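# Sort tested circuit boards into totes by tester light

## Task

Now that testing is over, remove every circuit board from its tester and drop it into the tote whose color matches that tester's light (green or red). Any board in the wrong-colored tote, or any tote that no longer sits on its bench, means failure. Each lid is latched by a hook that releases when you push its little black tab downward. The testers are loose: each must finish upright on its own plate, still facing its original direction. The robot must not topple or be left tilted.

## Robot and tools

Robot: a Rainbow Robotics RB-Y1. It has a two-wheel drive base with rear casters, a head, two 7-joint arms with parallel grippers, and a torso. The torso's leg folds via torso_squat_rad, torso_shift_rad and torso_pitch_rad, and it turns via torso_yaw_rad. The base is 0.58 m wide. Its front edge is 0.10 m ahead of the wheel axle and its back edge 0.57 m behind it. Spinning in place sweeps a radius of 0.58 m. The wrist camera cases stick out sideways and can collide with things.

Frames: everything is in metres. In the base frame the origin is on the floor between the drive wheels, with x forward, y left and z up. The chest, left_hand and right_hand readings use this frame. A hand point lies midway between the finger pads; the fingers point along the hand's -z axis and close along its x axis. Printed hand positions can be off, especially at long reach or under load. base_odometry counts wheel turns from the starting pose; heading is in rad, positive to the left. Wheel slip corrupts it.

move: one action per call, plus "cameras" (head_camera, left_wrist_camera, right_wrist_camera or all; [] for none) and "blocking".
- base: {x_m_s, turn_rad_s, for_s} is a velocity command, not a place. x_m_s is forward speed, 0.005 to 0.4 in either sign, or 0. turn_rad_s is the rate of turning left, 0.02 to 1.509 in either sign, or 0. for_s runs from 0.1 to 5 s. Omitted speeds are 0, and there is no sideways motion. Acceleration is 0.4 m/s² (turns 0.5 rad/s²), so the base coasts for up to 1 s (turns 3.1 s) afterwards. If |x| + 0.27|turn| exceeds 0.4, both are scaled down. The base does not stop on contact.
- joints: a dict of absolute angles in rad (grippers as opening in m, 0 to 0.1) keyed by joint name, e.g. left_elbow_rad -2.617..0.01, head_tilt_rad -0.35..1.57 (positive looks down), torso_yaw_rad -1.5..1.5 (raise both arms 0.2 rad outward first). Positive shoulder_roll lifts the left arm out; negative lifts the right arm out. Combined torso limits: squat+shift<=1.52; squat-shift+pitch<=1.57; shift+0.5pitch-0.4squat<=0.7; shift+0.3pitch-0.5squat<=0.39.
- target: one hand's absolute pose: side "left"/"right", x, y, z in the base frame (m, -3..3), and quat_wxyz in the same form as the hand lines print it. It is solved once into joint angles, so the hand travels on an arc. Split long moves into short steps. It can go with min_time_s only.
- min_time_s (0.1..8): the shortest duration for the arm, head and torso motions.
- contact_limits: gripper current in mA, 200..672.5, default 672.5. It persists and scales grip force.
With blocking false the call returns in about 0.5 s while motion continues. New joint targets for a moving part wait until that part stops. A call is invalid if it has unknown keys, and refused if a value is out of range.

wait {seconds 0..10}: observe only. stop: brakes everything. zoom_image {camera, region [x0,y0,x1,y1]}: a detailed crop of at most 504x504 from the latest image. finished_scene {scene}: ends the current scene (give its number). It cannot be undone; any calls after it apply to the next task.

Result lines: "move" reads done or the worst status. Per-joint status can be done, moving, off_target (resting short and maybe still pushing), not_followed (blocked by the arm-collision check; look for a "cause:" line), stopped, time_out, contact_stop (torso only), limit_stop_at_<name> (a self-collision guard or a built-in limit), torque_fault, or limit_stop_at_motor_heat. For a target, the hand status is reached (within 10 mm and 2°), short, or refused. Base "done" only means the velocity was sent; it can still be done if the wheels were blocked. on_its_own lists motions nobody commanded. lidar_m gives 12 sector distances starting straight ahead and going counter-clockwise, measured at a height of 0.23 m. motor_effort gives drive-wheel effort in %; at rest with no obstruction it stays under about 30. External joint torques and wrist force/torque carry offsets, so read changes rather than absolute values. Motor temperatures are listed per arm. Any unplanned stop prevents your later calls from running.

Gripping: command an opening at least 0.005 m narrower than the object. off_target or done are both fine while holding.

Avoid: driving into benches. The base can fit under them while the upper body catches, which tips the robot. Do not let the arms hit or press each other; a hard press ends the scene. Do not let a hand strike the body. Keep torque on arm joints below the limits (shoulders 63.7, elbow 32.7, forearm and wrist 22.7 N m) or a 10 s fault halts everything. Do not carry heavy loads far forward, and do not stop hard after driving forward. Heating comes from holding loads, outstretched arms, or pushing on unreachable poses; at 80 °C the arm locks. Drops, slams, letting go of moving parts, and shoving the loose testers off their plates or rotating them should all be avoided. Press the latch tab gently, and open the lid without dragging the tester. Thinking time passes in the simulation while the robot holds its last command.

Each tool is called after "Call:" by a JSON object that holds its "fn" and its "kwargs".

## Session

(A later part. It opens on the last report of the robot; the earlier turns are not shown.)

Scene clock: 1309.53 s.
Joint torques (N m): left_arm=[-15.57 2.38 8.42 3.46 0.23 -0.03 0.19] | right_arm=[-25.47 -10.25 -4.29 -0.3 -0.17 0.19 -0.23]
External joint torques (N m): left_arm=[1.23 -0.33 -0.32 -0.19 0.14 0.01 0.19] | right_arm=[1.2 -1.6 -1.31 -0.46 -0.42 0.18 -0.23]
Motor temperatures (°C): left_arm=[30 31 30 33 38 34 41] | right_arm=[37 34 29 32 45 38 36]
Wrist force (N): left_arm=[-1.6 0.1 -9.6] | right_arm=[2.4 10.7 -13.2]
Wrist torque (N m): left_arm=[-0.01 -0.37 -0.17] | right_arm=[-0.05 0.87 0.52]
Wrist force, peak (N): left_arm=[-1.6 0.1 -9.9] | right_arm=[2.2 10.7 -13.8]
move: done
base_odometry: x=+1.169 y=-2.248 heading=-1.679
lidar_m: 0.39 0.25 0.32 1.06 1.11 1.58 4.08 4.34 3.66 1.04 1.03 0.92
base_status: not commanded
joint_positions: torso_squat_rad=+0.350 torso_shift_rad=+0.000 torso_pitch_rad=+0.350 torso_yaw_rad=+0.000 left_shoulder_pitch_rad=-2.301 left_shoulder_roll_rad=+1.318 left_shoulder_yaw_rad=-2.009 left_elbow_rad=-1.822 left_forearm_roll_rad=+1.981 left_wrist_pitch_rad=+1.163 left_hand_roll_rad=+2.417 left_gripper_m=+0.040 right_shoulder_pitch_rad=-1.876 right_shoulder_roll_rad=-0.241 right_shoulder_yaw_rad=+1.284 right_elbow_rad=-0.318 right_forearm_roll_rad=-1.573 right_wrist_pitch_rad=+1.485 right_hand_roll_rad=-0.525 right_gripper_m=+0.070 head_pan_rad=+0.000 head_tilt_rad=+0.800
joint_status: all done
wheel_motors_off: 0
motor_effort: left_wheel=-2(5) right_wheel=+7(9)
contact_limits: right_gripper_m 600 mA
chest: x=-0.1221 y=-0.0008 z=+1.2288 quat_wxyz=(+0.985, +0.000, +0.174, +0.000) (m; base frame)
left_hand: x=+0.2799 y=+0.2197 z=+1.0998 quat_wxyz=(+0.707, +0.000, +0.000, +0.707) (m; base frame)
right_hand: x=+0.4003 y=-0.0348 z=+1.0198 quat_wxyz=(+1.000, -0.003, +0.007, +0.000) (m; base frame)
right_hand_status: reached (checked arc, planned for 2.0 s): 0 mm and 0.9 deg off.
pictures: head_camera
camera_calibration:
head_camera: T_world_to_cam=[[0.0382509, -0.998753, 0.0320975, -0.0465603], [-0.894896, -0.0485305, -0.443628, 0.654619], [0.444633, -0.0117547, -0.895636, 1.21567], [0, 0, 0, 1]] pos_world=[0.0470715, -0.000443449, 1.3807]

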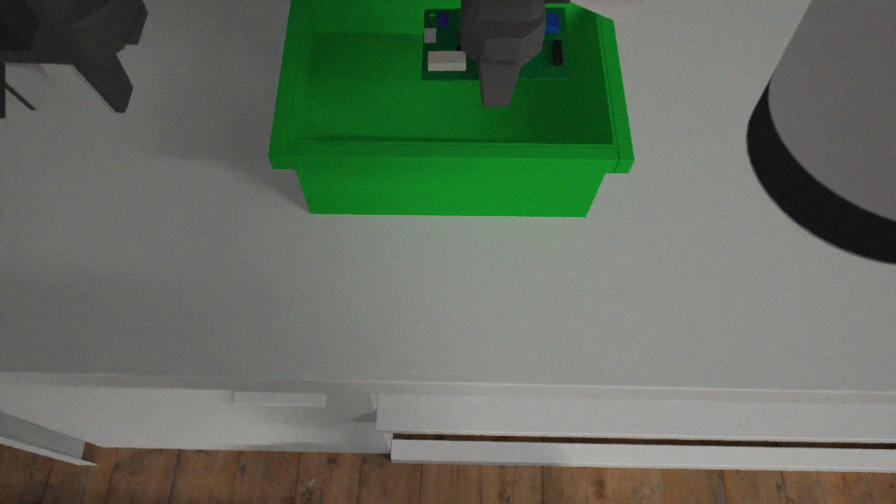

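Call:
{"fn": "move", "kwargs": {"target": {"side":"right","x":0.38,"y":-0.04,"z":1.1,"quat_wxyz":[1,0,0,0]}, "min_time_s": 1.5, "cameras": []}}

Call:
{"fn": "move", "kwargs": {"joints": {"torso_pitch_rad":0.45}, "cameras": []}}

Call:
{"fn": "move", "kwargs": {"target": {"side":"right","x":0.415,"y":-0.03,"z":1.02,"quat_wxyz":[1,0,0,0]}, "min_time_s": 1.5, "cameras": ["head_camera"]}}

Call:
{"fn": "move", "kwargs": {"target": {"side":"right","x":0.418,"y":-0.025,"z":0.95,"quat_wxyz":[1,0,0,0]}, "min_time_s": 2, "cameras": ["head_camera","right_wrist_camera"]}}

Scene clock: 1323.23 s.
Joint torques (N m): left_arm=[-15.78 2.45 8.34 3.53 0.3 -0.04 0.09] | right_arm=[-24.57 -9.28 -8.01 -0.07 -0.25 0.05 -0.21]
External joint torques (N m): left_arm=[1.02 -0.27 -0.39 -0.12 0.2 0.01 0.09] | right_arm=[1.49 -0.49 -0.54 -0.29 -0.5 0.05 -0.2]
Motor temperatures (°C): left_arm=[30 31 30 33 38 34 41] | right_arm=[37 34 29 32 45 37 36]
Wrist force (N): left_arm=[-1.4 0.1 -9.5] | right_arm=[2.3 10.6 -13.2]
Wrist torque (N m): left_arm=[-0.02 -0.35 -0.19] | right_arm=[-0.04 0.87 0.50]
Wrist force, peak (N): left_arm=[-1.7 0.0 -9.8] | right_arm=[2.6 10.9 -13.7]
move: done
base_odometry: x=+1.169 y=-2.248 heading=-1.679
lidar_m: 0.39 0.25 0.32 1.06 1.11 1.57 4.09 4.35 3.67 1.04 1.02 0.92
base_status: not commanded
joint_positions: torso_squat_rad=+0.350 torso_shift_rad=+0.000 torso_pitch_rad=+0.350 torso_yaw_rad=+0.000 left_shoulder_pitch_rad=-2.301 left_shoulder_roll_rad=+1.318 left_shoulder_yaw_rad=-2.009 left_elbow_rad=-1.822 left_forearm_roll_rad=+1.981 left_wrist_pitch_rad=+1.163 left_hand_roll_rad=+2.417 left_gripper_m=+0.040 right_shoulder_pitch_rad=-1.935 right_shoulder_roll_rad=-0.532 right_shoulder_yaw_rad=+1.238 right_elbow_rad=-0.864 right_forearm_roll_rad=-1.606 right_wrist_pitch_rad=+1.616 right_hand_roll_rad=-0.812 right_gripper_m=+0.070 head_pan_rad=+0.000 head_tilt_rad=+0.800
joint_status: all done
wheel_motors_off: 0
motor_effort: left_wheel=-4(5) right_wheel=+8(8)
contact_limits: right_gripper_m 600 mA
chest: x=-0.1220 y=-0.0008 z=+1.2287 quat_wxyz=(+0.985, +0.000, +0.174, +0.000) (m; base frame)
left_hand: x=+0.2799 y=+0.2197 z=+1.0998 quat_wxyz=(+0.707, +0.000, +0.000, +0.707) (m; base frame)
right_hand: x=+0.3799 y=-0.0399 z=+1.1000 quat_wxyz=(+1.000, +0.000, +0.001, +0.000) (m; base frame)
right_hand_status: reached (checked arc, planned for 1.5 s): 0 mm and 0.2 deg off.
pictures: none
No camera images: "cameras" was empty.

Scene clock: 1324.37 s.
Joint torques (N m): left_arm=[-15.75 2.91 8.25 2.88 0.42 0.1 0.21] | right_arm=[-24.31 -8.54 -8.27 -0.38 -0.32 0.08 -0.2]
External joint torques (N m): left_arm=[1.07 -0.33 -0.39 -0.03 0.19 0.02 0.21] | right_arm=[1.77 -0.38 -0.81 -0.07 -0.41 -0.05 -0.19]
Motor temperatures (°C): left_arm=[30 31 30 33 38 34 41] | right_arm=[37 34 29 32 45 37 36]
Wrist force (N): left_arm=[-1.6 -0.6 -9.6] | right_arm=[2.8 10.9 -13.3]
Wrist torque (N m): left_arm=[0.04 -0.37 -0.18] | right_arm=[-0.06 0.86 0.52]
Wrist force, peak (N): left_arm=[-1.8 -0.9 -10.0] | right_arm=[3.0 10.8 -13.8]
move: done
base_odometry: x=+1.169 y=-2.248 heading=-1.679
lidar_m: 0.38 0.25 0.32 1.05 1.11 1.58 4.09 4.34 3.67 1.04 1.03 0.92
base_status: not commanded
joint_positions: torso_squat_rad=+0.350 torso_shift_rad=+0.000 torso_pitch_rad=+0.450 torso_yaw_rad=+0.000 left_shoulder_pitch_rad=-2.301 left_shoulder_roll_rad=+1.318 left_shoulder_yaw_rad=-2.009 left_elbow_rad=-1.822 left_forearm_roll_rad=+1.981 left_wrist_pitch_rad=+1.163 left_hand_roll_rad=+2.417 left_gripper_m=+0.040 right_shoulder_pitch_rad=-1.935 right_shoulder_roll_rad=-0.532 right_shoulder_yaw_rad=+1.238 right_elbow_rad=-0.864 right_forearm_roll_rad=-1.606 right_wrist_pitch_rad=+1.616 right_hand_roll_rad=-0.812 right_gripper_m=+0.070 head_pan_rad=+0.000 head_tilt_rad=+0.800
joint_status: all done
wheel_motors_off: 0
motor_effort: left_wheel=-5(5) right_wheel=+4(7)
contact_limits: right_gripper_m 600 mA
chest: x=-0.0934 y=-0.0008 z=+1.2167 quat_wxyz=(+0.975, +0.000, +0.223, +0.000) (m; base frame)
left_hand: x=+0.2936 y=+0.2198 z=+1.0482 quat_wxyz=(+0.706, +0.035, +0.035, +0.706) (m; base frame)
right_hand: x=+0.3931 y=-0.0398 z=+1.0384 quat_wxyz=(+0.999, +0.000, +0.051, +0.000) (m; base frame)
pictures: none
No camera images: "cameras" was empty.

Scene clock: 1326.20 s.
Joint torques (N m): left_arm=[-15.81 2.95 8.07 2.9 0.37 0.09 0.14] | right_arm=[-22.71 -5.65 -6.09 0.73 0.34 -0.33 -0.34]
External joint torques (N m): left_arm=[1 -0.29 -0.57 -0.01 0.15 0.01 0.14] | right_arm=[3.58 2.47 1.15 0.97 0.09 -0.31 -0.34]
Motor temperatures (°C): left_arm=[30 31 30 33 38 34 41] | right_arm=[37 34 29 32 45 37 36]
Wrist force (N): left_arm=[-1.7 -0.6 -9.6] | right_arm=[2.0 10.5 -13.3]
Wrist torque (N m): left_arm=[0.03 -0.37 -0.19] | right_arm=[-0.03 0.85 0.52]
Wrist force, peak (N): left_arm=[-1.4 -0.6 -9.8] | right_arm=[2.4 10.9 -13.8]
move: done
base_odometry: x=+1.169 y=-2.248 heading=-1.679
lidar_m: 0.39 0.25 0.32 1.06 1.12 1.58 4.09 4.34 3.66 1.05 1.03 0.92
base_status: not commanded
joint_positions: torso_squat_rad=+0.350 torso_shift_rad=+0.000 torso_pitch_rad=+0.450 torso_yaw_rad=+0.000 left_shoulder_pitch_rad=-2.301 left_shoulder_roll_rad=+1.318 left_shoulder_yaw_rad=-2.009 left_elbow_rad=-1.822 left_forearm_roll_rad=+1.981 left_wrist_pitch_rad=+1.163 left_hand_roll_rad=+2.417 left_gripper_m=+0.040 right_shoulder_pitch_rad=-1.923 right_shoulder_roll_rad=-0.493 right_shoulder_yaw_rad=+1.264 right_elbow_rad=-0.832 right_forearm_roll_rad=-1.532 right_wrist_pitch_rad=+1.506 right_hand_roll_rad=-0.815 right_gripper_m=+0.070 head_pan_rad=+0.000 head_tilt_rad=+0.800
joint_status: all done
wheel_motors_off: 0
motor_effort: left_wheel=-4(5) right_wheel=+5(6)
contact_limits: right_gripper_m 600 mA
chest: x=-0.0935 y=-0.0008 z=+1.2167 quat_wxyz=(+0.975, +0.000, +0.223, +0.000) (m; base frame)
left_hand: x=+0.2936 y=+0.2198 z=+1.0482 quat_wxyz=(+0.706, +0.035, +0.035, +0.706) (m; base frame)
right_hand: x=+0.4151 y=-0.0301 z=+1.0205 quat_wxyz=(+1.000, +0.000, -0.001, +0.000) (m; base frame)
right_hand_status: reached (checked arc, planned for 1.5 s): 1 mm and 0.1 deg off.
pictures: head_camera
camera_calibration:
head_camera: T_world_to_cam=[[0.0413593, -0.998749, 0.0281046, -0.0420953], [-0.934803, -0.0486114, -0.351824, 0.559459], [0.35275, -0.011721, -0.935644, 1.23223], [0, 0, 0, 1]] pos_world=[0.0900556, -0.000403513, 1.35094]

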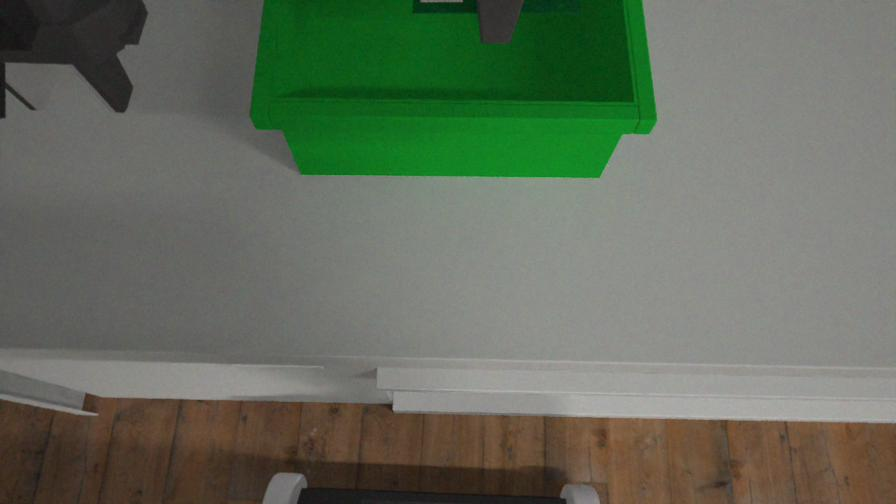

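Scene clock: 1328.53 s.
Joint torques (N m): left_arm=[-16.05 3.02 8.31 2.75 0.41 0.12 0.2] | right_arm=[-22.96 -5.04 -4.25 0.61 0.31 -0.38 0.29]
External joint torques (N m): left_arm=[0.77 -0.22 -0.33 -0.16 0.18 0.04 0.2] | right_arm=[3.31 2.48 1.29 1 0.06 -0.35 0.29]
Motor temperatures (°C): left_arm=[30 31 30 33 38 34 41] | right_arm=[37 34 29 32 45 37 36]
Wrist force (N): left_arm=[-1.4 -0.6 -9.6] | right_arm=[2.3 10.9 -13.5]
Wrist torque (N m): left_arm=[0.03 -0.36 -0.20] | right_arm=[-0.09 0.87 0.49]
Wrist force, peak (N): left_arm=[-1.8 -0.6 -9.8] | right_arm=[2.3 10.9 -13.5]
move: done
base_odometry: x=+1.169 y=-2.248 heading=-1.679
lidar_m: 0.39 0.24 0.32 1.06 1.11 1.58 4.08 4.34 3.66 1.05 1.04 0.92
base_status: not commanded
joint_positions: torso_squat_rad=+0.350 torso_shift_rad=+0.000 torso_pitch_rad=+0.450 torso_yaw_rad=+0.000 left_shoulder_pitch_rad=-2.301 left_shoulder_roll_rad=+1.318 left_shoulder_yaw_rad=-2.009 left_elbow_rad=-1.822 left_forearm_roll_rad=+1.981 left_wrist_pitch_rad=+1.163 left_hand_roll_rad=+2.417 left_gripper_m=+0.040 right_shoulder_pitch_rad=-1.832 right_shoulder_roll_rad=-0.357 right_shoulder_yaw_rad=+1.299 right_elbow_rad=-0.624 right_forearm_roll_rad=-1.490 right_wrist_pitch_rad=+1.376 right_hand_roll_rad=-0.720 right_gripper_m=+0.070 head_pan_rad=+0.000 head_tilt_rad=+0.800
joint_status: all done
wheel_motors_off: 0
motor_effort: left_wheel=-4(6) right_wheel=+4(6)
contact_limits: right_gripper_m 600 mA
chest: x=-0.0935 y=-0.0008 z=+1.2167 quat_wxyz=(+0.975, +0.000, +0.223, +0.000) (m; base frame)
left_hand: x=+0.2936 y=+0.2198 z=+1.0482 quat_wxyz=(+0.706, +0.035, +0.035, +0.706) (m; base frame)
right_hand: x=+0.4179 y=-0.0251 z=+0.9504 quat_wxyz=(+1.000, +0.001, -0.002, +0.000) (m; base frame)
right_hand_status: reached (checked arc, planned for 2.0 s): 0 mm and 0.2 deg off.
pictures: head_camera, right_wrist_camera
camera_calibration:
head_camera: T_world_to_cam=[[0.041359, -0.998749, 0.0281044, -0.0420953], [-0.934803, -0.0486111, -0.351824, 0.559458], [0.35275, -0.011721, -0.935644, 1.23223], [0, 0, 0, 1]] pos_world=[0.0900557, -0.000403765, 1.35094]
right_wrist_camera: T_world_to_cam=[[-0.99957, 0.0208807, -0.0206088, 0.440301], [0.00951146, 0.895159, 0.445645, -0.371809], [0.0277536, 0.445257, -0.894972, 0.921893], [0, 0, 0, 1]] pos_world=[0.418062, -0.0868455, 0.999838]

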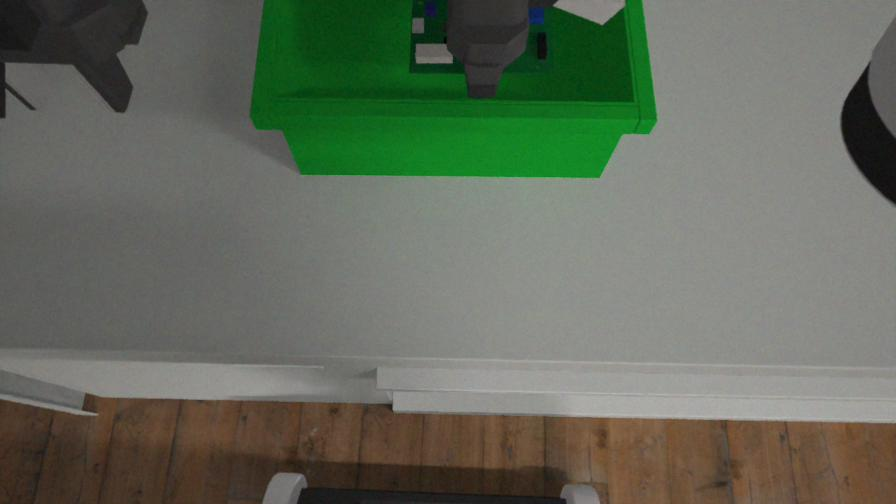

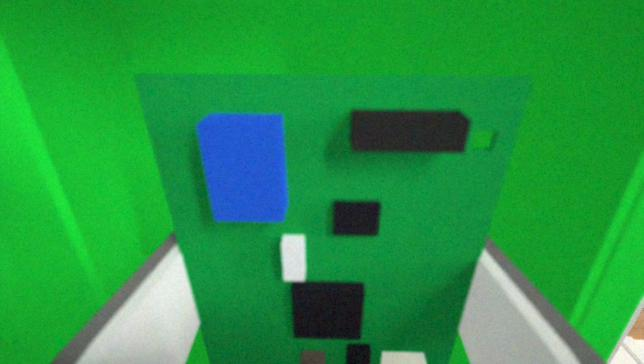

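Call:
{"fn": "move", "kwargs": {"target": {"side":"right","x":0.422,"y":-0.022,"z":0.922,"quat_wxyz":[1,0,0,0]}, "min_time_s": 2, "cameras": []}}

Call:
{"fn": "move", "kwargs": {"target": {"side":"right","x":0.422,"y":-0.022,"z":0.912,"quat_wxyz":[1,0,0,0]}, "min_time_s": 2, "cameras": ["head_camera","right_wrist_camera"]}}

Scene clock: 1335.93 s.
Joint torques (N m): left_arm=[-15.79 2.97 8.29 2.81 0.39 0.14 0.16] | right_arm=[-22.85 -4.56 -4.43 0.69 -0.18 -0.34 0.29]
External joint torques (N m): left_arm=[1.02 -0.27 -0.35 -0.1 0.16 0.06 0.16] | right_arm=[3.27 2.53 -1.33 0.95 -0.43 -0.29 0.29]
Motor temperatures (°C): left_arm=[30 31 30 33 38 34 41] | right_arm=[37 34 28 32 45 36 36]
Wrist force (N): left_arm=[-1.5 -1.0 -9.8] | right_arm=[2.4 10.5 -13.3]
Wrist torque (N m): left_arm=[0.09 -0.36 -0.19] | right_arm=[-0.04 0.88 0.52]
Wrist force, peak (N): left_arm=[-1.6 -0.8 -9.9] | right_arm=[1.9 11.1 -13.7]
move: done
base_odometry: x=+1.169 y=-2.248 heading=-1.679
lidar_m: 0.39 0.25 0.32 1.06 1.12 1.57 4.08 4.34 3.67 1.05 1.03 0.92
base_status: not commanded
joint_positions: torso_squat_rad=+0.350 torso_shift_rad=+0.000 torso_pitch_rad=+0.450 torso_yaw_rad=+0.000 left_shoulder_pitch_rad=-2.301 left_shoulder_roll_rad=+1.318 left_shoulder_yaw_rad=-2.009 left_elbow_rad=-1.822 left_forearm_roll_rad=+1.981 left_wrist_pitch_rad=+1.163 left_hand_roll_rad=+2.417 left_gripper_m=+0.040 right_shoulder_pitch_rad=-1.818 right_shoulder_roll_rad=-0.209 right_shoulder_yaw_rad=+1.296 right_elbow_rad=-0.339 right_forearm_roll_rad=-1.493 right_wrist_pitch_rad=+1.314 right_hand_roll_rad=-0.575 right_gripper_m=+0.070 head_pan_rad=+0.000 head_tilt_rad=+0.800
joint_status: all done
wheel_motors_off: 0
motor_effort: left_wheel=-3(5) right_wheel=+5(6)
contact_limits: right_gripper_m 600 mA
chest: x=-0.0934 y=-0.0008 z=+1.2167 quat_wxyz=(+0.975, +0.000, +0.223, +0.000) (m; base frame)
left_hand: x=+0.2936 y=+0.2198 z=+1.0482 quat_wxyz=(+0.706, +0.035, +0.035, +0.706) (m; base frame)
right_hand: x=+0.4217 y=-0.0224 z=+0.9224 quat_wxyz=(+1.000, +0.002, -0.005, +0.000) (m; base frame)
right_hand_status: reached (checked arc, planned for 2.0 s): 1 mm and 0.6 deg off.
pictures: none
No camera images: "cameras" was empty.

Scene clock: 1338.27 s.
Joint torques (N m): left_arm=[-15.88 2.91 8.25 2.87 0.41 0.11 0.18] | right_arm=[-22.35 -4.01 -3.98 0.73 -0.17 -0.45 0.33]
External joint torques (N m): left_arm=[0.93 -0.33 -0.39 -0.05 0.19 0.03 0.17] | right_arm=[3.61 2.89 -1.54 0.95 -0.42 -0.38 0.33]
Motor temperatures (°C): left_arm=[30 31 30 33 38 34 41] | right_arm=[37 34 28 32 45 36 36]
Wrist force (N): left_arm=[-1.7 -0.5 -9.4] | right_arm=[2.0 11.0 -13.3]
Wrist torque (N m): left_arm=[0.02 -0.38 -0.18] | right_arm=[-0.09 0.83 0.52]
Wrist force, peak (N): left_arm=[-1.9 -0.5 -9.8] | right_arm=[2.1 10.8 -13.6]
move: done
base_odometry: x=+1.169 y=-2.248 heading=-1.679
lidar_m: 0.39 0.25 0.32 1.06 1.12 1.58 4.08 4.35 3.67 1.04 1.03 0.92
base_status: not commanded
joint_positions: torso_squat_rad=+0.350 torso_shift_rad=+0.000 torso_pitch_rad=+0.450 torso_yaw_rad=+0.000 left_shoulder_pitch_rad=-2.301 left_shoulder_roll_rad=+1.318 left_shoulder_yaw_rad=-2.009 left_elbow_rad=-1.822 left_forearm_roll_rad=+1.981 left_wrist_pitch_rad=+1.163 left_hand_roll_rad=+2.417 left_gripper_m=+0.040 right_shoulder_pitch_rad=-1.809 right_shoulder_roll_rad=-0.171 right_shoulder_yaw_rad=+1.295 right_elbow_rad=-0.267 right_forearm_roll_rad=-1.493 right_wrist_pitch_rad=+1.284 right_hand_roll_rad=-0.537 right_gripper_m=+0.070 head_pan_rad=+0.000 head_tilt_rad=+0.800
joint_status: all done
wheel_motors_off: 0
motor_effort: left_wheel=-4(5) right_wheel=+4(6)
contact_limits: right_gripper_m 600 mA
chest: x=-0.0935 y=-0.0008 z=+1.2167 quat_wxyz=(+0.975, +0.000, +0.223, +0.000) (m; base frame)
left_hand: x=+0.2936 y=+0.2198 z=+1.0482 quat_wxyz=(+0.706, +0.035, +0.035, +0.706) (m; base frame)
right_hand: x=+0.4219 y=-0.0224 z=+0.9125 quat_wxyz=(+1.000, +0.003, -0.009, +0.000) (m; base frame)
right_hand_status: reached (checked arc, as near as the solve gets, planned for 2.0 s): 1 mm and 1.1 deg off.
pictures: head_camera, right_wrist_camera
camera_calibration:
head_camera: T_world_to_cam=[[0.041359, -0.998749, 0.0281048, -0.0420955], [-0.934803, -0.0486113, -0.351824, 0.559459], [0.35275, -0.0117213, -0.935644, 1.23223], [0, 0, 0, 1]] pos_world=[0.0900557, -0.000403533, 1.35094]
right_wrist_camera: T_world_to_cam=[[-0.999165, 0.0205811, -0.0352902, 0.456673], [0.00248213, 0.892818, 0.450412, -0.358848], [0.0407776, 0.449948, -0.892123, 0.878638], [0, 0, 0, 1]] pos_world=[0.421354, -0.0843551, 0.961599]

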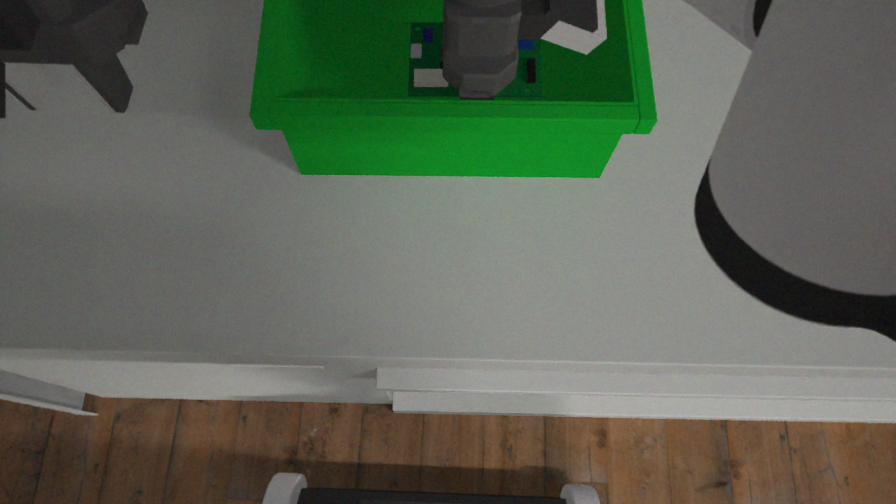

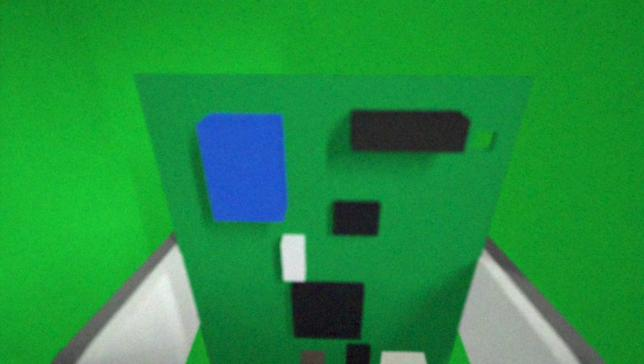

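Call:
{"fn": "move", "kwargs": {"target": {"side":"right","x":0.419,"y":-0.025,"z":0.905,"quat_wxyz":[1,0,0,0]}, "min_time_s": 2, "cameras": []}}

Call:
{"fn": "move", "kwargs": {"target": {"side":"right","x":0.418,"y":-0.025,"z":0.9,"quat_wxyz":[1,0,0,0]}, "min_time_s": 2, "cameras": ["right_wrist_camera"]}}

Scene clock: 1344.50 s.
Joint torques (N m): left_arm=[-15.91 2.96 8.03 2.84 0.4 0.08 0.19] | right_arm=[-21.88 -4.1 -1.56 0.74 0.17 -0.16 0.37]
External joint torques (N m): left_arm=[0.9 -0.28 -0.61 -0.07 0.18 0 0.19] | right_arm=[3.99 2.7 0.88 0.96 -0.08 -0.11 0.37]
Motor temperatures (°C): left_arm=[30 31 30 33 38 34 41] | right_arm=[37 34 28 32 45 36 36]
Wrist force (N): left_arm=[-1.5 -0.7 -9.7] | right_arm=[3.5 10.8 -13.2]
Wrist torque (N m): left_arm=[0.05 -0.36 -0.19] | right_arm=[-0.06 0.89 0.51]
Wrist force, peak (N): left_arm=[-1.8 -0.6 -9.9] | right_arm=[3.4 11.0 -13.3]
move: done
base_odometry: x=+1.169 y=-2.248 heading=-1.679
lidar_m: 0.38 0.25 0.33 1.05 1.12 1.58 4.08 4.35 3.67 1.04 1.03 0.92
base_status: not commanded
joint_positions: torso_squat_rad=+0.350 torso_shift_rad=+0.000 torso_pitch_rad=+0.450 torso_yaw_rad=+0.000 left_shoulder_pitch_rad=-2.301 left_shoulder_roll_rad=+1.318 left_shoulder_yaw_rad=-2.009 left_elbow_rad=-1.822 left_forearm_roll_rad=+1.981 left_wrist_pitch_rad=+1.163 left_hand_roll_rad=+2.417 left_gripper_m=+0.040 right_shoulder_pitch_rad=-1.795 right_shoulder_roll_rad=-0.171 right_shoulder_yaw_rad=+1.297 right_elbow_rad=-0.267 right_forearm_roll_rad=-1.492 right_wrist_pitch_rad=+1.279 right_hand_roll_rad=-0.534 right_gripper_m=+0.070 head_pan_rad=+0.000 head_tilt_rad=+0.800
joint_status: all done
wheel_motors_off: 0
motor_effort: left_wheel=-2(6) right_wheel=+4(6)
contact_limits: right_gripper_m 600 mA
chest: x=-0.0935 y=-0.0008 z=+1.2167 quat_wxyz=(+0.975, +0.000, +0.223, +0.000) (m; base frame)
left_hand: x=+0.2936 y=+0.2198 z=+1.0482 quat_wxyz=(+0.706, +0.035, +0.035, +0.706) (m; base frame)
right_hand: x=+0.4189 y=-0.0252 z=+0.9057 quat_wxyz=(+1.000, +0.002, -0.005, +0.000) (m; base frame)
right_hand_status: reached (checked arc, planned for 2.0 s): 1 mm and 0.7 deg off.
pictures: none
No camera images: "cameras" was empty.

Scene clock: 1346.83 s.
Joint torques (N m): left_arm=[-15.81 2.82 8.04 2.72 0.46 0.21 0.18] | right_arm=[-21.35 -3.54 -1.34 0.62 0.15 -0.28 -0.41]
External joint torques (N m): left_arm=[1.01 -0.42 -0.6 -0.2 0.23 0.13 0.18] | right_arm=[4.45 3.17 1.09 0.84 -0.1 -0.23 -0.41]
Motor temperatures (°C): left_arm=[30 31 30 33 38 34 41] | right_arm=[37 34 28 32 45 36 36]
Wrist force (N): left_arm=[-1.7 -0.5 -9.4] | right_arm=[3.4 10.8 -13.0]
Wrist torque (N m): left_arm=[0.04 -0.38 -0.18] | right_arm=[-0.08 0.89 0.52]
Wrist force, peak (N): left_arm=[-1.7 -0.4 -10.0] | right_arm=[3.5 11.1 -13.4]
move: done
base_odometry: x=+1.169 y=-2.248 heading=-1.679
lidar_m: 0.39 0.25 0.32 1.06 1.12 1.58 4.09 4.34 3.67 1.04 1.03 0.92
base_status: not commanded
joint_positions: torso_squat_rad=+0.350 torso_shift_rad=+0.000 torso_pitch_rad=+0.450 torso_yaw_rad=+0.000 left_shoulder_pitch_rad=-2.301 left_shoulder_roll_rad=+1.318 left_shoulder_yaw_rad=-2.009 left_elbow_rad=-1.822 left_forearm_roll_rad=+1.981 left_wrist_pitch_rad=+1.163 left_hand_roll_rad=+2.417 left_gripper_m=+0.040 right_shoulder_pitch_rad=-1.785 right_shoulder_roll_rad=-0.168 right_shoulder_yaw_rad=+1.299 right_elbow_rad=-0.267 right_forearm_roll_rad=-1.489 right_wrist_pitch_rad=+1.267 right_hand_roll_rad=-0.535 right_gripper_m=+0.070 head_pan_rad=+0.000 head_tilt_rad=+0.800
joint_status: all done
wheel_motors_off: 0
motor_effort: left_wheel=-4(6) right_wheel=+3(6)
contact_limits: right_gripper_m 600 mA
chest: x=-0.0935 y=-0.0008 z=+1.2167 quat_wxyz=(+0.975, +0.000, +0.223, +0.000) (m; base frame)
left_hand: x=+0.2936 y=+0.2198 z=+1.0482 quat_wxyz=(+0.706, +0.035, +0.035, +0.706) (m; base frame)
right_hand: x=+0.4179 y=-0.0253 z=+0.9007 quat_wxyz=(+1.000, +0.003, -0.007, +0.000) (m; base frame)
right_hand_status: reached (checked arc, planned for 2.0 s): 1 mm and 0.8 deg off.
pictures: right_wrist_camera
camera_calibration:
right_wrist_camera: T_world_to_cam=[[-0.99934, 0.0206505, -0.0298984, 0.447573], [0.00503155, 0.893531, 0.448973, -0.350693], [0.0359867, 0.448527, -0.893045, 0.872374], [0, 0, 0, 1]] pos_world=[0.417649, -0.0871703, 0.949903]

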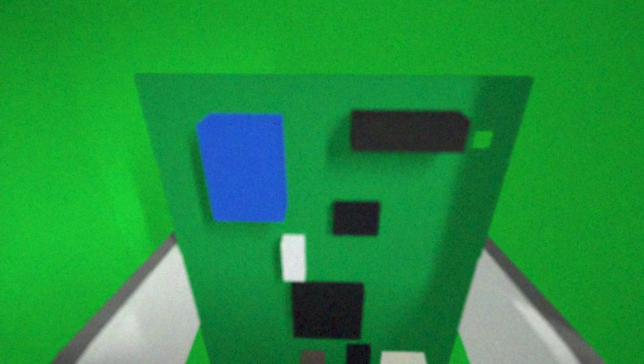

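Call:
{"fn": "move", "kwargs": {"target": {"side":"right","x":0.417,"y":-0.025,"z":0.896,"quat_wxyz":[1,0,0,0]}, "min_time_s": 2, "cameras": ["right_wrist_camera"]}}

Scene clock: 1357.77 s.
Joint torques (N m): left_arm=[-15.85 3.11 8.04 2.9 0.47 0.08 0.13] | right_arm=[-21.62 -3.37 -1.32 0.61 0.24 -0.26 -0.3]
External joint torques (N m): left_arm=[0.97 -0.13 -0.6 -0.02 0.24 0 0.13] | right_arm=[4.11 3.27 1.1 0.84 -0.01 -0.2 -0.3]
Motor temperatures (°C): left_arm=[30 31 30 33 38 34 41] | right_arm=[37 34 28 32 45 36 36]
Wrist force (N): left_arm=[-1.4 -0.6 -9.8] | right_arm=[3.6 10.5 -12.9]
Wrist torque (N m): left_arm=[0.04 -0.34 -0.19] | right_arm=[-0.02 0.91 0.50]
Wrist force, peak (N): left_arm=[-1.7 -0.6 -9.9] | right_arm=[3.6 11.1 -13.2]
move: done
base_odometry: x=+1.169 y=-2.248 heading=-1.679
lidar_m: 0.38 0.25 0.32 1.06 1.11 1.58 4.08 4.35 3.67 1.04 1.04 0.92
base_status: not commanded
joint_positions: torso_squat_rad=+0.350 torso_shift_rad=+0.000 torso_pitch_rad=+0.450 torso_yaw_rad=+0.000 left_shoulder_pitch_rad=-2.301 left_shoulder_roll_rad=+1.318 left_shoulder_yaw_rad=-2.009 left_elbow_rad=-1.822 left_forearm_roll_rad=+1.981 left_wrist_pitch_rad=+1.163 left_hand_roll_rad=+2.417 left_gripper_m=+0.040 right_shoulder_pitch_rad=-1.778 right_shoulder_roll_rad=-0.166 right_shoulder_yaw_rad=+1.301 right_elbow_rad=-0.267 right_forearm_roll_rad=-1.487 right_wrist_pitch_rad=+1.258 right_hand_roll_rad=-0.536 right_gripper_m=+0.070 head_pan_rad=+0.000 head_tilt_rad=+0.800
joint_status: all done
wheel_motors_off: 0
motor_effort: left_wheel=-4(6) right_wheel=+5(6)
contact_limits: right_gripper_m 600 mA
chest: x=-0.0935 y=-0.0008 z=+1.2167 quat_wxyz=(+0.975, +0.000, +0.223, +0.000) (m; base frame)
left_hand: x=+0.2936 y=+0.2198 z=+1.0482 quat_wxyz=(+0.706, +0.035, +0.035, +0.706) (m; base frame)
right_hand: x=+0.4170 y=-0.0253 z=+0.8967 quat_wxyz=(+1.000, +0.003, -0.007, +0.000) (m; base frame)
right_hand_status: reached (checked arc, planned for 2.0 s): 1 mm and 0.9 deg off.
pictures: right_wrist_camera
camera_calibration:
right_wrist_camera: T_world_to_cam=[[-0.999296, 0.0206867, -0.0312944, 0.447715], [0.00441576, 0.893278, 0.449484, -0.349089], [0.037253, 0.449029, -0.89274, 0.868038], [0, 0, 0, 1]] pos_world=[0.416604, -0.0872034, 0.945853]

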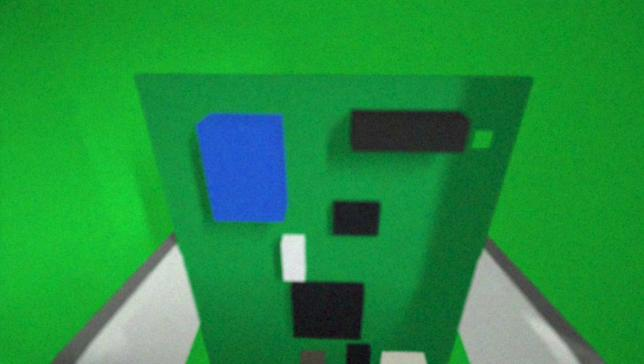

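Call:
{"fn": "move", "kwargs": {"target": {"side":"right","x":0.417,"y":-0.025,"z":0.891,"quat_wxyz":[1,0,0,0]}, "min_time_s": 2, "cameras": []}}

Call:
{"fn": "move", "kwargs": {"joints": {"right_gripper_m":0.08}, "cameras": []}}

Call:
{"fn": "move", "kwargs": {"joints": {"right_gripper_m":0.09}, "cameras": ["right_wrist_camera"]}}

Scene clock: 1367.00 s.
Joint torques (N m): left_arm=[-15.71 3.07 8.07 2.85 0.39 0.01 0.14] | right_arm=[-21.2 -3.22 -1.4 0.53 0.18 -0.15 -0.29]
External joint torques (N m): left_arm=[1.1 -0.17 -0.57 -0.07 0.16 -0.07 0.14] | right_arm=[4.47 3.33 1.02 0.76 -0.07 -0.07 -0.29]
Motor temperatures (°C): left_arm=[30 31 30 33 38 34 41] | right_arm=[37 34 28 32 45 36 36]
Wrist force (N): left_arm=[-1.6 -0.5 -9.7] | right_arm=[3.6 10.7 -13.3]
Wrist torque (N m): left_arm=[0.03 -0.37 -0.20] | right_arm=[-0.06 0.89 0.51]
Wrist force, peak (N): left_arm=[-1.6 -0.7 -9.9] | right_arm=[3.4 11.1 -13.3]
move: done
base_odometry: x=+1.169 y=-2.248 heading=-1.679
lidar_m: 0.38 0.25 0.32 1.06 1.12 1.58 4.09 4.34 3.66 1.03 1.03 0.92
base_status: not commanded
joint_positions: torso_squat_rad=+0.350 torso_shift_rad=+0.000 torso_pitch_rad=+0.450 torso_yaw_rad=+0.000 left_shoulder_pitch_rad=-2.301 left_shoulder_roll_rad=+1.318 left_shoulder_yaw_rad=-2.009 left_elbow_rad=-1.822 left_forearm_roll_rad=+1.981 left_wrist_pitch_rad=+1.163 left_hand_roll_rad=+2.417 left_gripper_m=+0.040 right_shoulder_pitch_rad=-1.768 right_shoulder_roll_rad=-0.164 right_shoulder_yaw_rad=+1.303 right_elbow_rad=-0.267 right_forearm_roll_rad=-1.483 right_wrist_pitch_rad=+1.241 right_hand_roll_rad=-0.537 right_gripper_m=+0.070 head_pan_rad=+0.000 head_tilt_rad=+0.800
joint_status: all done
wheel_motors_off: 0
motor_effort: left_wheel=-5(5) right_wheel=+4(6)
contact_limits: right_gripper_m 600 mA
chest: x=-0.0935 y=-0.0008 z=+1.2167 quat_wxyz=(+0.975, +0.000, +0.223, +0.000) (m; base frame)
left_hand: x=+0.2936 y=+0.2198 z=+1.0482 quat_wxyz=(+0.706, +0.035, +0.035, +0.706) (m; base frame)
right_hand: x=+0.4170 y=-0.0253 z=+0.8917 quat_wxyz=(+1.000, +0.004, -0.011, +0.000) (m; base frame)
right_hand_status: reached (checked arc, as near as the solve gets, planned for 2.0 s): 1 mm and 1.3 deg off.
pictures: none
No camera images: "cameras" was empty.

Scene clock: 1367.57 s.
Joint torques (N m): left_arm=[-15.83 3.18 8.14 2.86 0.39 0.05 0.24] | right_arm=[-21.7 -3.32 -1.59 0.57 0.24 -0.15 -0.36]
External joint torques (N m): left_arm=[0.98 -0.05 -0.5 -0.05 0.16 -0.03 0.24] | right_arm=[3.97 3.23 0.83 0.8 -0.01 -0.08 -0.36]
Motor temperatures (°C): left_arm=[30 31 30 33 38 34 41] | right_arm=[37 34 28 32 45 36 36]
Wrist force (N): left_arm=[-1.7 -0.9 -9.5] | right_arm=[3.1 10.6 -13.1]
Wrist torque (N m): left_arm=[0.06 -0.40 -0.18] | right_arm=[-0.04 0.86 0.51]
Wrist force, peak (N): left_arm=[-1.6 -0.4 -9.8] | right_arm=[3.6 10.7 -13.1]
move: done
base_odometry: x=+1.169 y=-2.248 heading=-1.679
lidar_m: 0.39 0.25 0.32 1.06 1.12 1.57 4.09 4.35 3.67 1.04 1.02 0.92
base_status: not commanded
joint_positions: torso_squat_rad=+0.350 torso_shift_rad=+0.000 torso_pitch_rad=+0.450 torso_yaw_rad=+0.000 left_shoulder_pitch_rad=-2.301 left_shoulder_roll_rad=+1.318 left_shoulder_yaw_rad=-2.009 left_elbow_rad=-1.822 left_forearm_roll_rad=+1.981 left_wrist_pitch_rad=+1.163 left_hand_roll_rad=+2.417 left_gripper_m=+0.040 right_shoulder_pitch_rad=-1.768 right_shoulder_roll_rad=-0.163 right_shoulder_yaw_rad=+1.303 right_elbow_rad=-0.267 right_forearm_roll_rad=-1.483 right_wrist_pitch_rad=+1.241 right_hand_roll_rad=-0.537 right_gripper_m=+0.080 head_pan_rad=+0.000 head_tilt_rad=+0.800
joint_status: all done
wheel_motors_off: 0
motor_effort: left_wheel=-4(6) right_wheel=+5(6)
contact_limits: right_gripper_m 600 mA
chest: x=-0.0935 y=-0.0008 z=+1.2167 quat_wxyz=(+0.975, +0.000, +0.223, +0.000) (m; base frame)
left_hand: x=+0.2936 y=+0.2198 z=+1.0482 quat_wxyz=(+0.706, +0.035, +0.035, +0.706) (m; base frame)
right_hand: x=+0.4170 y=-0.0253 z=+0.8917 quat_wxyz=(+1.000, +0.004, -0.011, +0.000) (m; base frame)
pictures: none
No camera images: "cameras" was empty.

Scene clock: 1368.13 s.
Joint torques (N m): left_arm=[-15.94 3.08 8.15 2.8 0.38 0.14 0.25] | right_arm=[-21.57 -3.53 -1.63 0.54 0.16 -0.19 -0.35]
External joint torques (N m): left_arm=[0.87 -0.16 -0.49 -0.12 0.15 0.06 0.25] | right_arm=[4.09 3.02 0.79 0.77 -0.1 -0.12 -0.35]
Motor temperatures (°C): left_arm=[30 31 30 33 38 34 41] | right_arm=[37 34 28 32 45 36 36]
Wrist force (N): left_arm=[-1.8 -0.6 -9.4] | right_arm=[3.2 10.4 -13.0]
Wrist torque (N m): left_arm=[0.04 -0.40 -0.19] | right_arm=[-0.03 0.88 0.50]
Wrist force, peak (N): left_arm=[-1.8 -0.7 -9.8] | right_arm=[3.3 10.7 -13.2]
move: done
base_odometry: x=+1.169 y=-2.248 heading=-1.679
lidar_m: 0.39 0.24 0.32 1.06 1.11 1.57 4.09 4.34 3.67 1.05 1.04 0.91
base_status: not commanded
joint_positions: torso_squat_rad=+0.350 torso_shift_rad=+0.000 torso_pitch_rad=+0.450 torso_yaw_rad=+0.000 left_shoulder_pitch_rad=-2.301 left_shoulder_roll_rad=+1.318 left_shoulder_yaw_rad=-2.009 left_elbow_rad=-1.822 left_forearm_roll_rad=+1.981 left_wrist_pitch_rad=+1.163 left_hand_roll_rad=+2.417 left_gripper_m=+0.040 right_shoulder_pitch_rad=-1.768 right_shoulder_roll_rad=-0.163 right_shoulder_yaw_rad=+1.303 right_elbow_rad=-0.267 right_forearm_roll_rad=-1.483 right_wrist_pitch_rad=+1.241 right_hand_roll_rad=-0.537 right_gripper_m=+0.090 head_pan_rad=+0.000 head_tilt_rad=+0.800
joint_status: all done
wheel_motors_off: 0
motor_effort: left_wheel=-3(5) right_wheel=+4(7)
contact_limits: right_gripper_m 600 mA
chest: x=-0.0935 y=-0.0008 z=+1.2167 quat_wxyz=(+0.975, +0.000, +0.223, +0.000) (m; base frame)
left_hand: x=+0.2936 y=+0.2198 z=+1.0482 quat_wxyz=(+0.706, +0.035, +0.035, +0.706) (m; base frame)
right_hand: x=+0.4170 y=-0.0253 z=+0.8917 quat_wxyz=(+1.000, +0.004, -0.011, +0.000) (m; base frame)
pictures: right_wrist_camera
camera_calibration:
right_wrist_camera: T_world_to_cam=[[-0.999068, 0.0207963, -0.0378116, 0.453284], [0.00146663, 0.892074, 0.451887, -0.347761], [0.0431283, 0.45141, -0.891274, 0.85984], [0, 0, 0, 1]] pos_world=[0.416288, -0.0873386, 0.94064]

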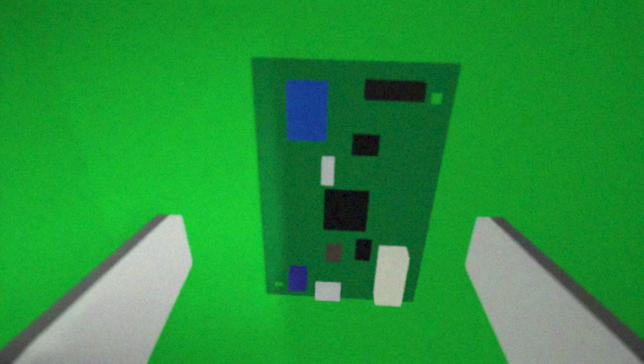

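Call:
{"fn": "move", "kwargs": {"target": {"side":"right","x":0.418,"y":-0.025,"z":0.98,"quat_wxyz":[1,0,0,0]}, "min_time_s": 2, "cameras": []}}

Call:
{"fn": "move", "kwargs": {"target": {"side":"right","x":0.38,"y":-0.12,"z":1.12,"quat_wxyz":[1,0,0,0]}, "min_time_s": 2, "cameras": ["head_camera"]}}

Call:
{"fn": "move", "kwargs": {"base": {"x_m_s":-0.3,"for_s":3}, "cameras": []}}

Call:
{"fn": "move", "kwargs": {"joints": {"torso_pitch_rad":0,"head_tilt_rad":0.5}, "cameras": ["head_camera"]}}

Scene clock: 1381.77 s.
Joint torques (N m): left_arm=[-15.73 3.18 7.97 2.78 0.47 0.11 0.21] | right_arm=[-25.17 -8.84 -7.34 -0.79 -0.17 0.26 -0.24]
External joint torques (N m): left_arm=[1.08 -0.06 -0.68 -0.13 0.24 0.03 0.21] | right_arm=[1.23 -1.02 -1.26 -0.4 -0.42 0.27 -0.24]
Motor temperatures (°C): left_arm=[30 31 30 33 38 34 41] | right_arm=[37 34 28 32 45 36 36]
Wrist force (N): left_arm=[-1.6 -0.7 -9.8] | right_arm=[2.2 10.7 -13.2]
Wrist torque (N m): left_arm=[0.05 -0.38 -0.18] | right_arm=[-0.04 0.86 0.51]
Wrist force, peak (N): left_arm=[-1.5 -0.8 -10.0] | right_arm=[3.2 10.5 -13.6]
move: done
base_odometry: x=+1.169 y=-2.248 heading=-1.679
lidar_m: 0.39 0.24 0.32 1.06 1.12 1.57 4.08 4.35 3.67 1.05 1.04 0.93
base_status: not commanded
joint_positions: torso_squat_rad=+0.350 torso_shift_rad=+0.000 torso_pitch_rad=+0.450 torso_yaw_rad=+0.000 left_shoulder_pitch_rad=-2.301 left_shoulder_roll_rad=+1.318 left_shoulder_yaw_rad=-2.009 left_elbow_rad=-1.822 left_forearm_roll_rad=+1.981 left_wrist_pitch_rad=+1.163 left_hand_roll_rad=+2.417 left_gripper_m=+0.040 right_shoulder_pitch_rad=-1.874 right_shoulder_roll_rad=-0.398 right_shoulder_yaw_rad=+1.279 right_elbow_rad=-0.685 right_forearm_roll_rad=-1.504 right_wrist_pitch_rad=+1.440 right_hand_roll_rad=-0.748 right_gripper_m=+0.090 head_pan_rad=+0.000 head_tilt_rad=+0.800
joint_status: all done
wheel_motors_off: 0
motor_effort: left_wheel=-4(6) right_wheel=+4(6)
contact_limits: right_gripper_m 600 mA
chest: x=-0.0935 y=-0.0008 z=+1.2167 quat_wxyz=(+0.975, +0.000, +0.223, +0.000) (m; base frame)
left_hand: x=+0.2936 y=+0.2198 z=+1.0482 quat_wxyz=(+0.706, +0.035, +0.035, +0.706) (m; base frame)
right_hand: x=+0.4178 y=-0.0249 z=+0.9800 quat_wxyz=(+1.000, -0.001, +0.002, +0.000) (m; base frame)
right_hand_status: reached (checked arc, planned for 2.0 s): 0 mm and 0.2 deg off.
pictures: none
No camera images: "cameras" was empty.

Scene clock: 1384.10 s.
Joint torques (N m): left_arm=[-15.58 2.83 8.2 2.86 0.42 0.01 0.24] | right_arm=[-22.26 -8.69 -10.47 0.04 -0.28 0.07 -0.19]
External joint torques (N m): left_arm=[1.23 -0.41 -0.44 -0.05 0.19 -0.07 0.24] | right_arm=[1.25 -0.76 -0.52 -0.42 -0.52 0.07 -0.19]
Motor temperatures (°C): left_arm=[30 31 30 33 38 34 41] | right_arm=[37 34 28 32 45 36 36]
Wrist force (N): left_arm=[-1.6 -0.7 -9.6] | right_arm=[2.2 10.7 -13.0]
Wrist torque (N m): left_arm=[0.05 -0.37 -0.18] | right_arm=[-0.06 0.84 0.51]
Wrist force, peak (N): left_arm=[-1.4 -0.6 -9.9] | right_arm=[2.5 10.7 -13.4]
move: done
base_odometry: x=+1.169 y=-2.248 heading=-1.679
lidar_m: 0.39 0.25 0.31 1.06 1.13 1.57 4.08 4.34 3.67 1.05 1.03 0.92
base_status: not commanded
joint_positions: torso_squat_rad=+0.350 torso_shift_rad=+0.000 torso_pitch_rad=+0.450 torso_yaw_rad=+0.000 left_shoulder_pitch_rad=-2.301 left_shoulder_roll_rad=+1.318 left_shoulder_yaw_rad=-2.009 left_elbow_rad=-1.822 left_forearm_roll_rad=+1.981 left_wrist_pitch_rad=+1.163 left_hand_roll_rad=+2.417 left_gripper_m=+0.040 right_shoulder_pitch_rad=-1.956 right_shoulder_roll_rad=-0.928 right_shoulder_yaw_rad=+1.163 right_elbow_rad=-1.344 right_forearm_roll_rad=-1.647 right_wrist_pitch_rad=+1.692 right_hand_roll_rad=-0.931 right_gripper_m=+0.090 head_pan_rad=+0.000 head_tilt_rad=+0.800
joint_status: all done
wheel_motors_off: 0
motor_effort: left_wheel=-4(6) right_wheel=+2(6)
contact_limits: right_gripper_m 600 mA
chest: x=-0.0935 y=-0.0008 z=+1.2167 quat_wxyz=(+0.975, +0.000, +0.223, +0.000) (m; base frame)
left_hand: x=+0.2936 y=+0.2198 z=+1.0482 quat_wxyz=(+0.706, +0.035, +0.035, +0.706) (m; base frame)
right_hand: x=+0.3797 y=-0.1199 z=+1.1202 quat_wxyz=(+1.000, -0.001, +0.002, +0.000) (m; base frame)
right_hand_status: reached (checked arc, planned for 2.0 s): 0 mm and 0.3 deg off.
pictures: head_camera
camera_calibration:
head_camera: T_world_to_cam=[[0.0413587, -0.998749, 0.0281062, -0.0420963], [-0.934798, -0.0486117, -0.351837, 0.55947], [0.352764, -0.0117221, -0.935639, 1.23223], [0, 0, 0, 1]] pos_world=[0.090048, -0.000402492, 1.35095]

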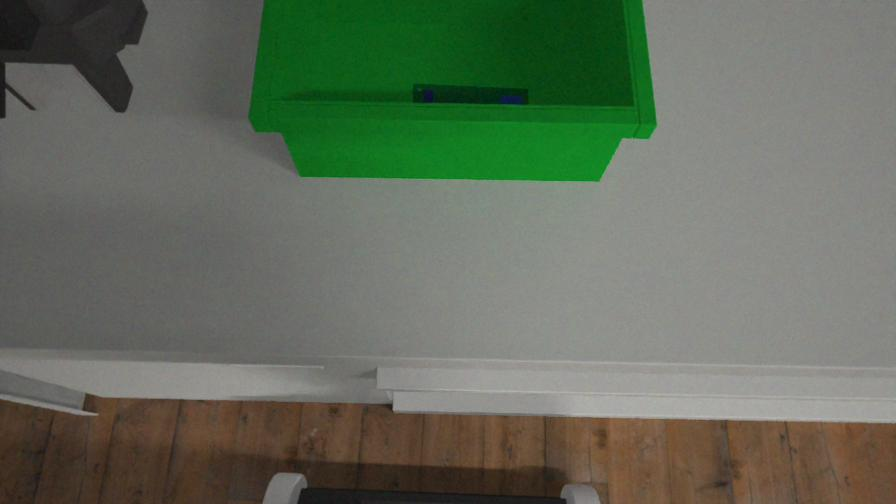

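Scene clock: 1388.20 s.
Joint torques (N m): left_arm=[-15.74 2.99 8.08 2.88 0.46 0.04 0.23] | right_arm=[-22.03 -8.66 -10.02 0.6 -0.1 0.08 -0.24]
External joint torques (N m): left_arm=[1.07 -0.25 -0.56 -0.03 0.23 -0.04 0.22] | right_arm=[1.47 -0.73 -0.07 0.14 -0.34 0.09 -0.24]
Motor temperatures (°C): left_arm=[30 31 30 33 38 34 41] | right_arm=[37 34 28 32 45 36 36]
Wrist force (N): left_arm=[-1.6 -0.7 -9.5] | right_arm=[2.3 10.7 -13.1]
Wrist torque (N m): left_arm=[0.05 -0.39 -0.18] | right_arm=[-0.05 0.84 0.53]
Wrist force, peak (N): left_arm=[-1.5 -0.9 -9.9] | right_arm=[2.4 10.9 -13.2]
move: done
base_odometry: x=+1.266 y=-1.353 heading=-1.679
lidar_m: 1.13 1.16 1.12 1.07 1.15 1.60 3.18 3.30 3.65 3.53 1.79 1.50
base_status: done (sent for 3 of 3 s)
joint_positions: torso_squat_rad=+0.350 torso_shift_rad=+0.000 torso_pitch_rad=+0.450 torso_yaw_rad=+0.000 left_shoulder_pitch_rad=-2.300 left_shoulder_roll_rad=+1.318 left_shoulder_yaw_rad=-2.009 left_elbow_rad=-1.822 left_forearm_roll_rad=+1.981 left_wrist_pitch_rad=+1.163 left_hand_roll_rad=+2.417 left_gripper_m=+0.040 right_shoulder_pitch_rad=-1.956 right_shoulder_roll_rad=-0.928 right_shoulder_yaw_rad=+1.163 right_elbow_rad=-1.344 right_forearm_roll_rad=-1.647 right_wrist_pitch_rad=+1.692 right_hand_roll_rad=-0.931 right_gripper_m=+0.090 head_pan_rad=+0.000 head_tilt_rad=+0.800
joint_status: not commanded
wheel_motors_off: 0
motor_effort: left_wheel=-1(22) right_wheel=+5(27)
contact_limits: right_gripper_m 600 mA
chest: x=-0.0936 y=-0.0008 z=+1.2167 quat_wxyz=(+0.975, +0.000, +0.223, +0.000) (m; base frame)
left_hand: x=+0.2935 y=+0.2198 z=+1.0483 quat_wxyz=(+0.706, +0.035, +0.035, +0.706) (m; base frame)
right_hand: x=+0.3796 y=-0.1199 z=+1.1203 quat_wxyz=(+1.000, -0.001, +0.002, +0.000) (m; base frame)
pictures: none
No camera images: "cameras" was empty.

Scene clock: 1390.47 s.
Joint torques (N m): left_arm=[-14.24 0.57 7.75 5.65 -0.13 -0.51 0.18] | right_arm=[-19.17 -7.49 -8.94 3.02 0.66 -0.54 -0.19]
External joint torques (N m): left_arm=[1.21 -0.14 -0.63 -0.26 0.23 -0.02 0.18] | right_arm=[1.51 -0.66 -0.21 -0.03 -0.26 0 -0.21]
Motor temperatures (°C): left_arm=[30 31 30 33 38 34 41] | right_arm=[37 34 28 32 45 36 36]
Wrist force (N): left_arm=[-1.7 2.0 -9.1] | right_arm=[-0.6 10.7 -12.4]
Wrist torque (N m): left_arm=[-0.10 -0.38 -0.18] | right_arm=[-0.03 0.67 0.50]
Wrist force, peak (N): left_arm=[-1.3 -0.8 -9.9] | right_arm=[2.6 10.6 -13.5]
move: done
base_odometry: x=+1.266 y=-1.353 heading=-1.679
lidar_m: 1.13 1.17 1.12 1.07 1.15 1.59 3.19 3.29 3.66 3.53 1.79 1.50
base_status: not commanded
joint_positions: torso_squat_rad=+0.350 torso_shift_rad=+0.000 torso_pitch_rad=+0.000 torso_yaw_rad=+0.000 left_shoulder_pitch_rad=-2.301 left_shoulder_roll_rad=+1.318 left_shoulder_yaw_rad=-2.009 left_elbow_rad=-1.822 left_forearm_roll_rad=+1.981 left_wrist_pitch_rad=+1.163 left_hand_roll_rad=+2.417 left_gripper_m=+0.040 right_shoulder_pitch_rad=-1.956 right_shoulder_roll_rad=-0.928 right_shoulder_yaw_rad=+1.163 right_elbow_rad=-1.344 right_forearm_roll_rad=-1.647 right_wrist_pitch_rad=+1.692 right_hand_roll_rad=-0.931 right_gripper_m=+0.090 head_pan_rad=+0.000 head_tilt_rad=+0.500
joint_status: all done
wheel_motors_off: 0
motor_effort: left_wheel=-1(3) right_wheel=+5(7)
contact_limits: right_gripper_m 600 mA
chest: x=-0.2281 y=-0.0008 z=+1.2475 quat_wxyz=(+1.000, +0.000, +0.000, +0.000) (m; base frame)
left_hand: x=+0.1937 y=+0.2196 z=+1.2642 quat_wxyz=(+0.696, -0.123, -0.123, +0.696) (m; base frame)
right_hand: x=+0.2398 y=-0.1200 z=+1.3665 quat_wxyz=(+0.975, -0.001, -0.221, +0.000) (m; base frame)
pictures: head_camera
camera_calibration:
head_camera: T_world_to_cam=[[0.010523, -0.998764, 0.048567, -0.0707301], [-0.444085, -0.048185, -0.894688, 1.26243], [0.895923, -0.0121531, -0.444043, 0.766441], [0, 0, 0, 1]] pos_world=[-0.125303, -0.000498073, 1.47325]

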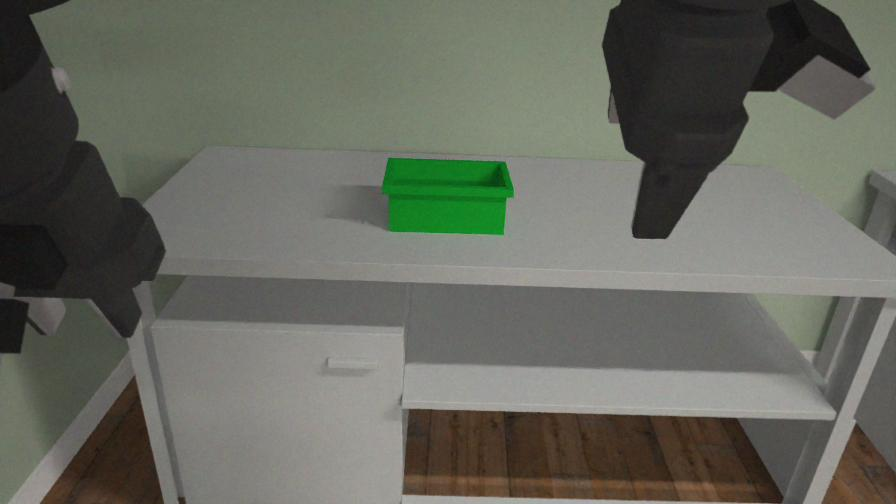

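Call:
{"fn": "finished_scene", "kwargs": {"scene": 1, "done": true}}

The scene is finished: the task was done.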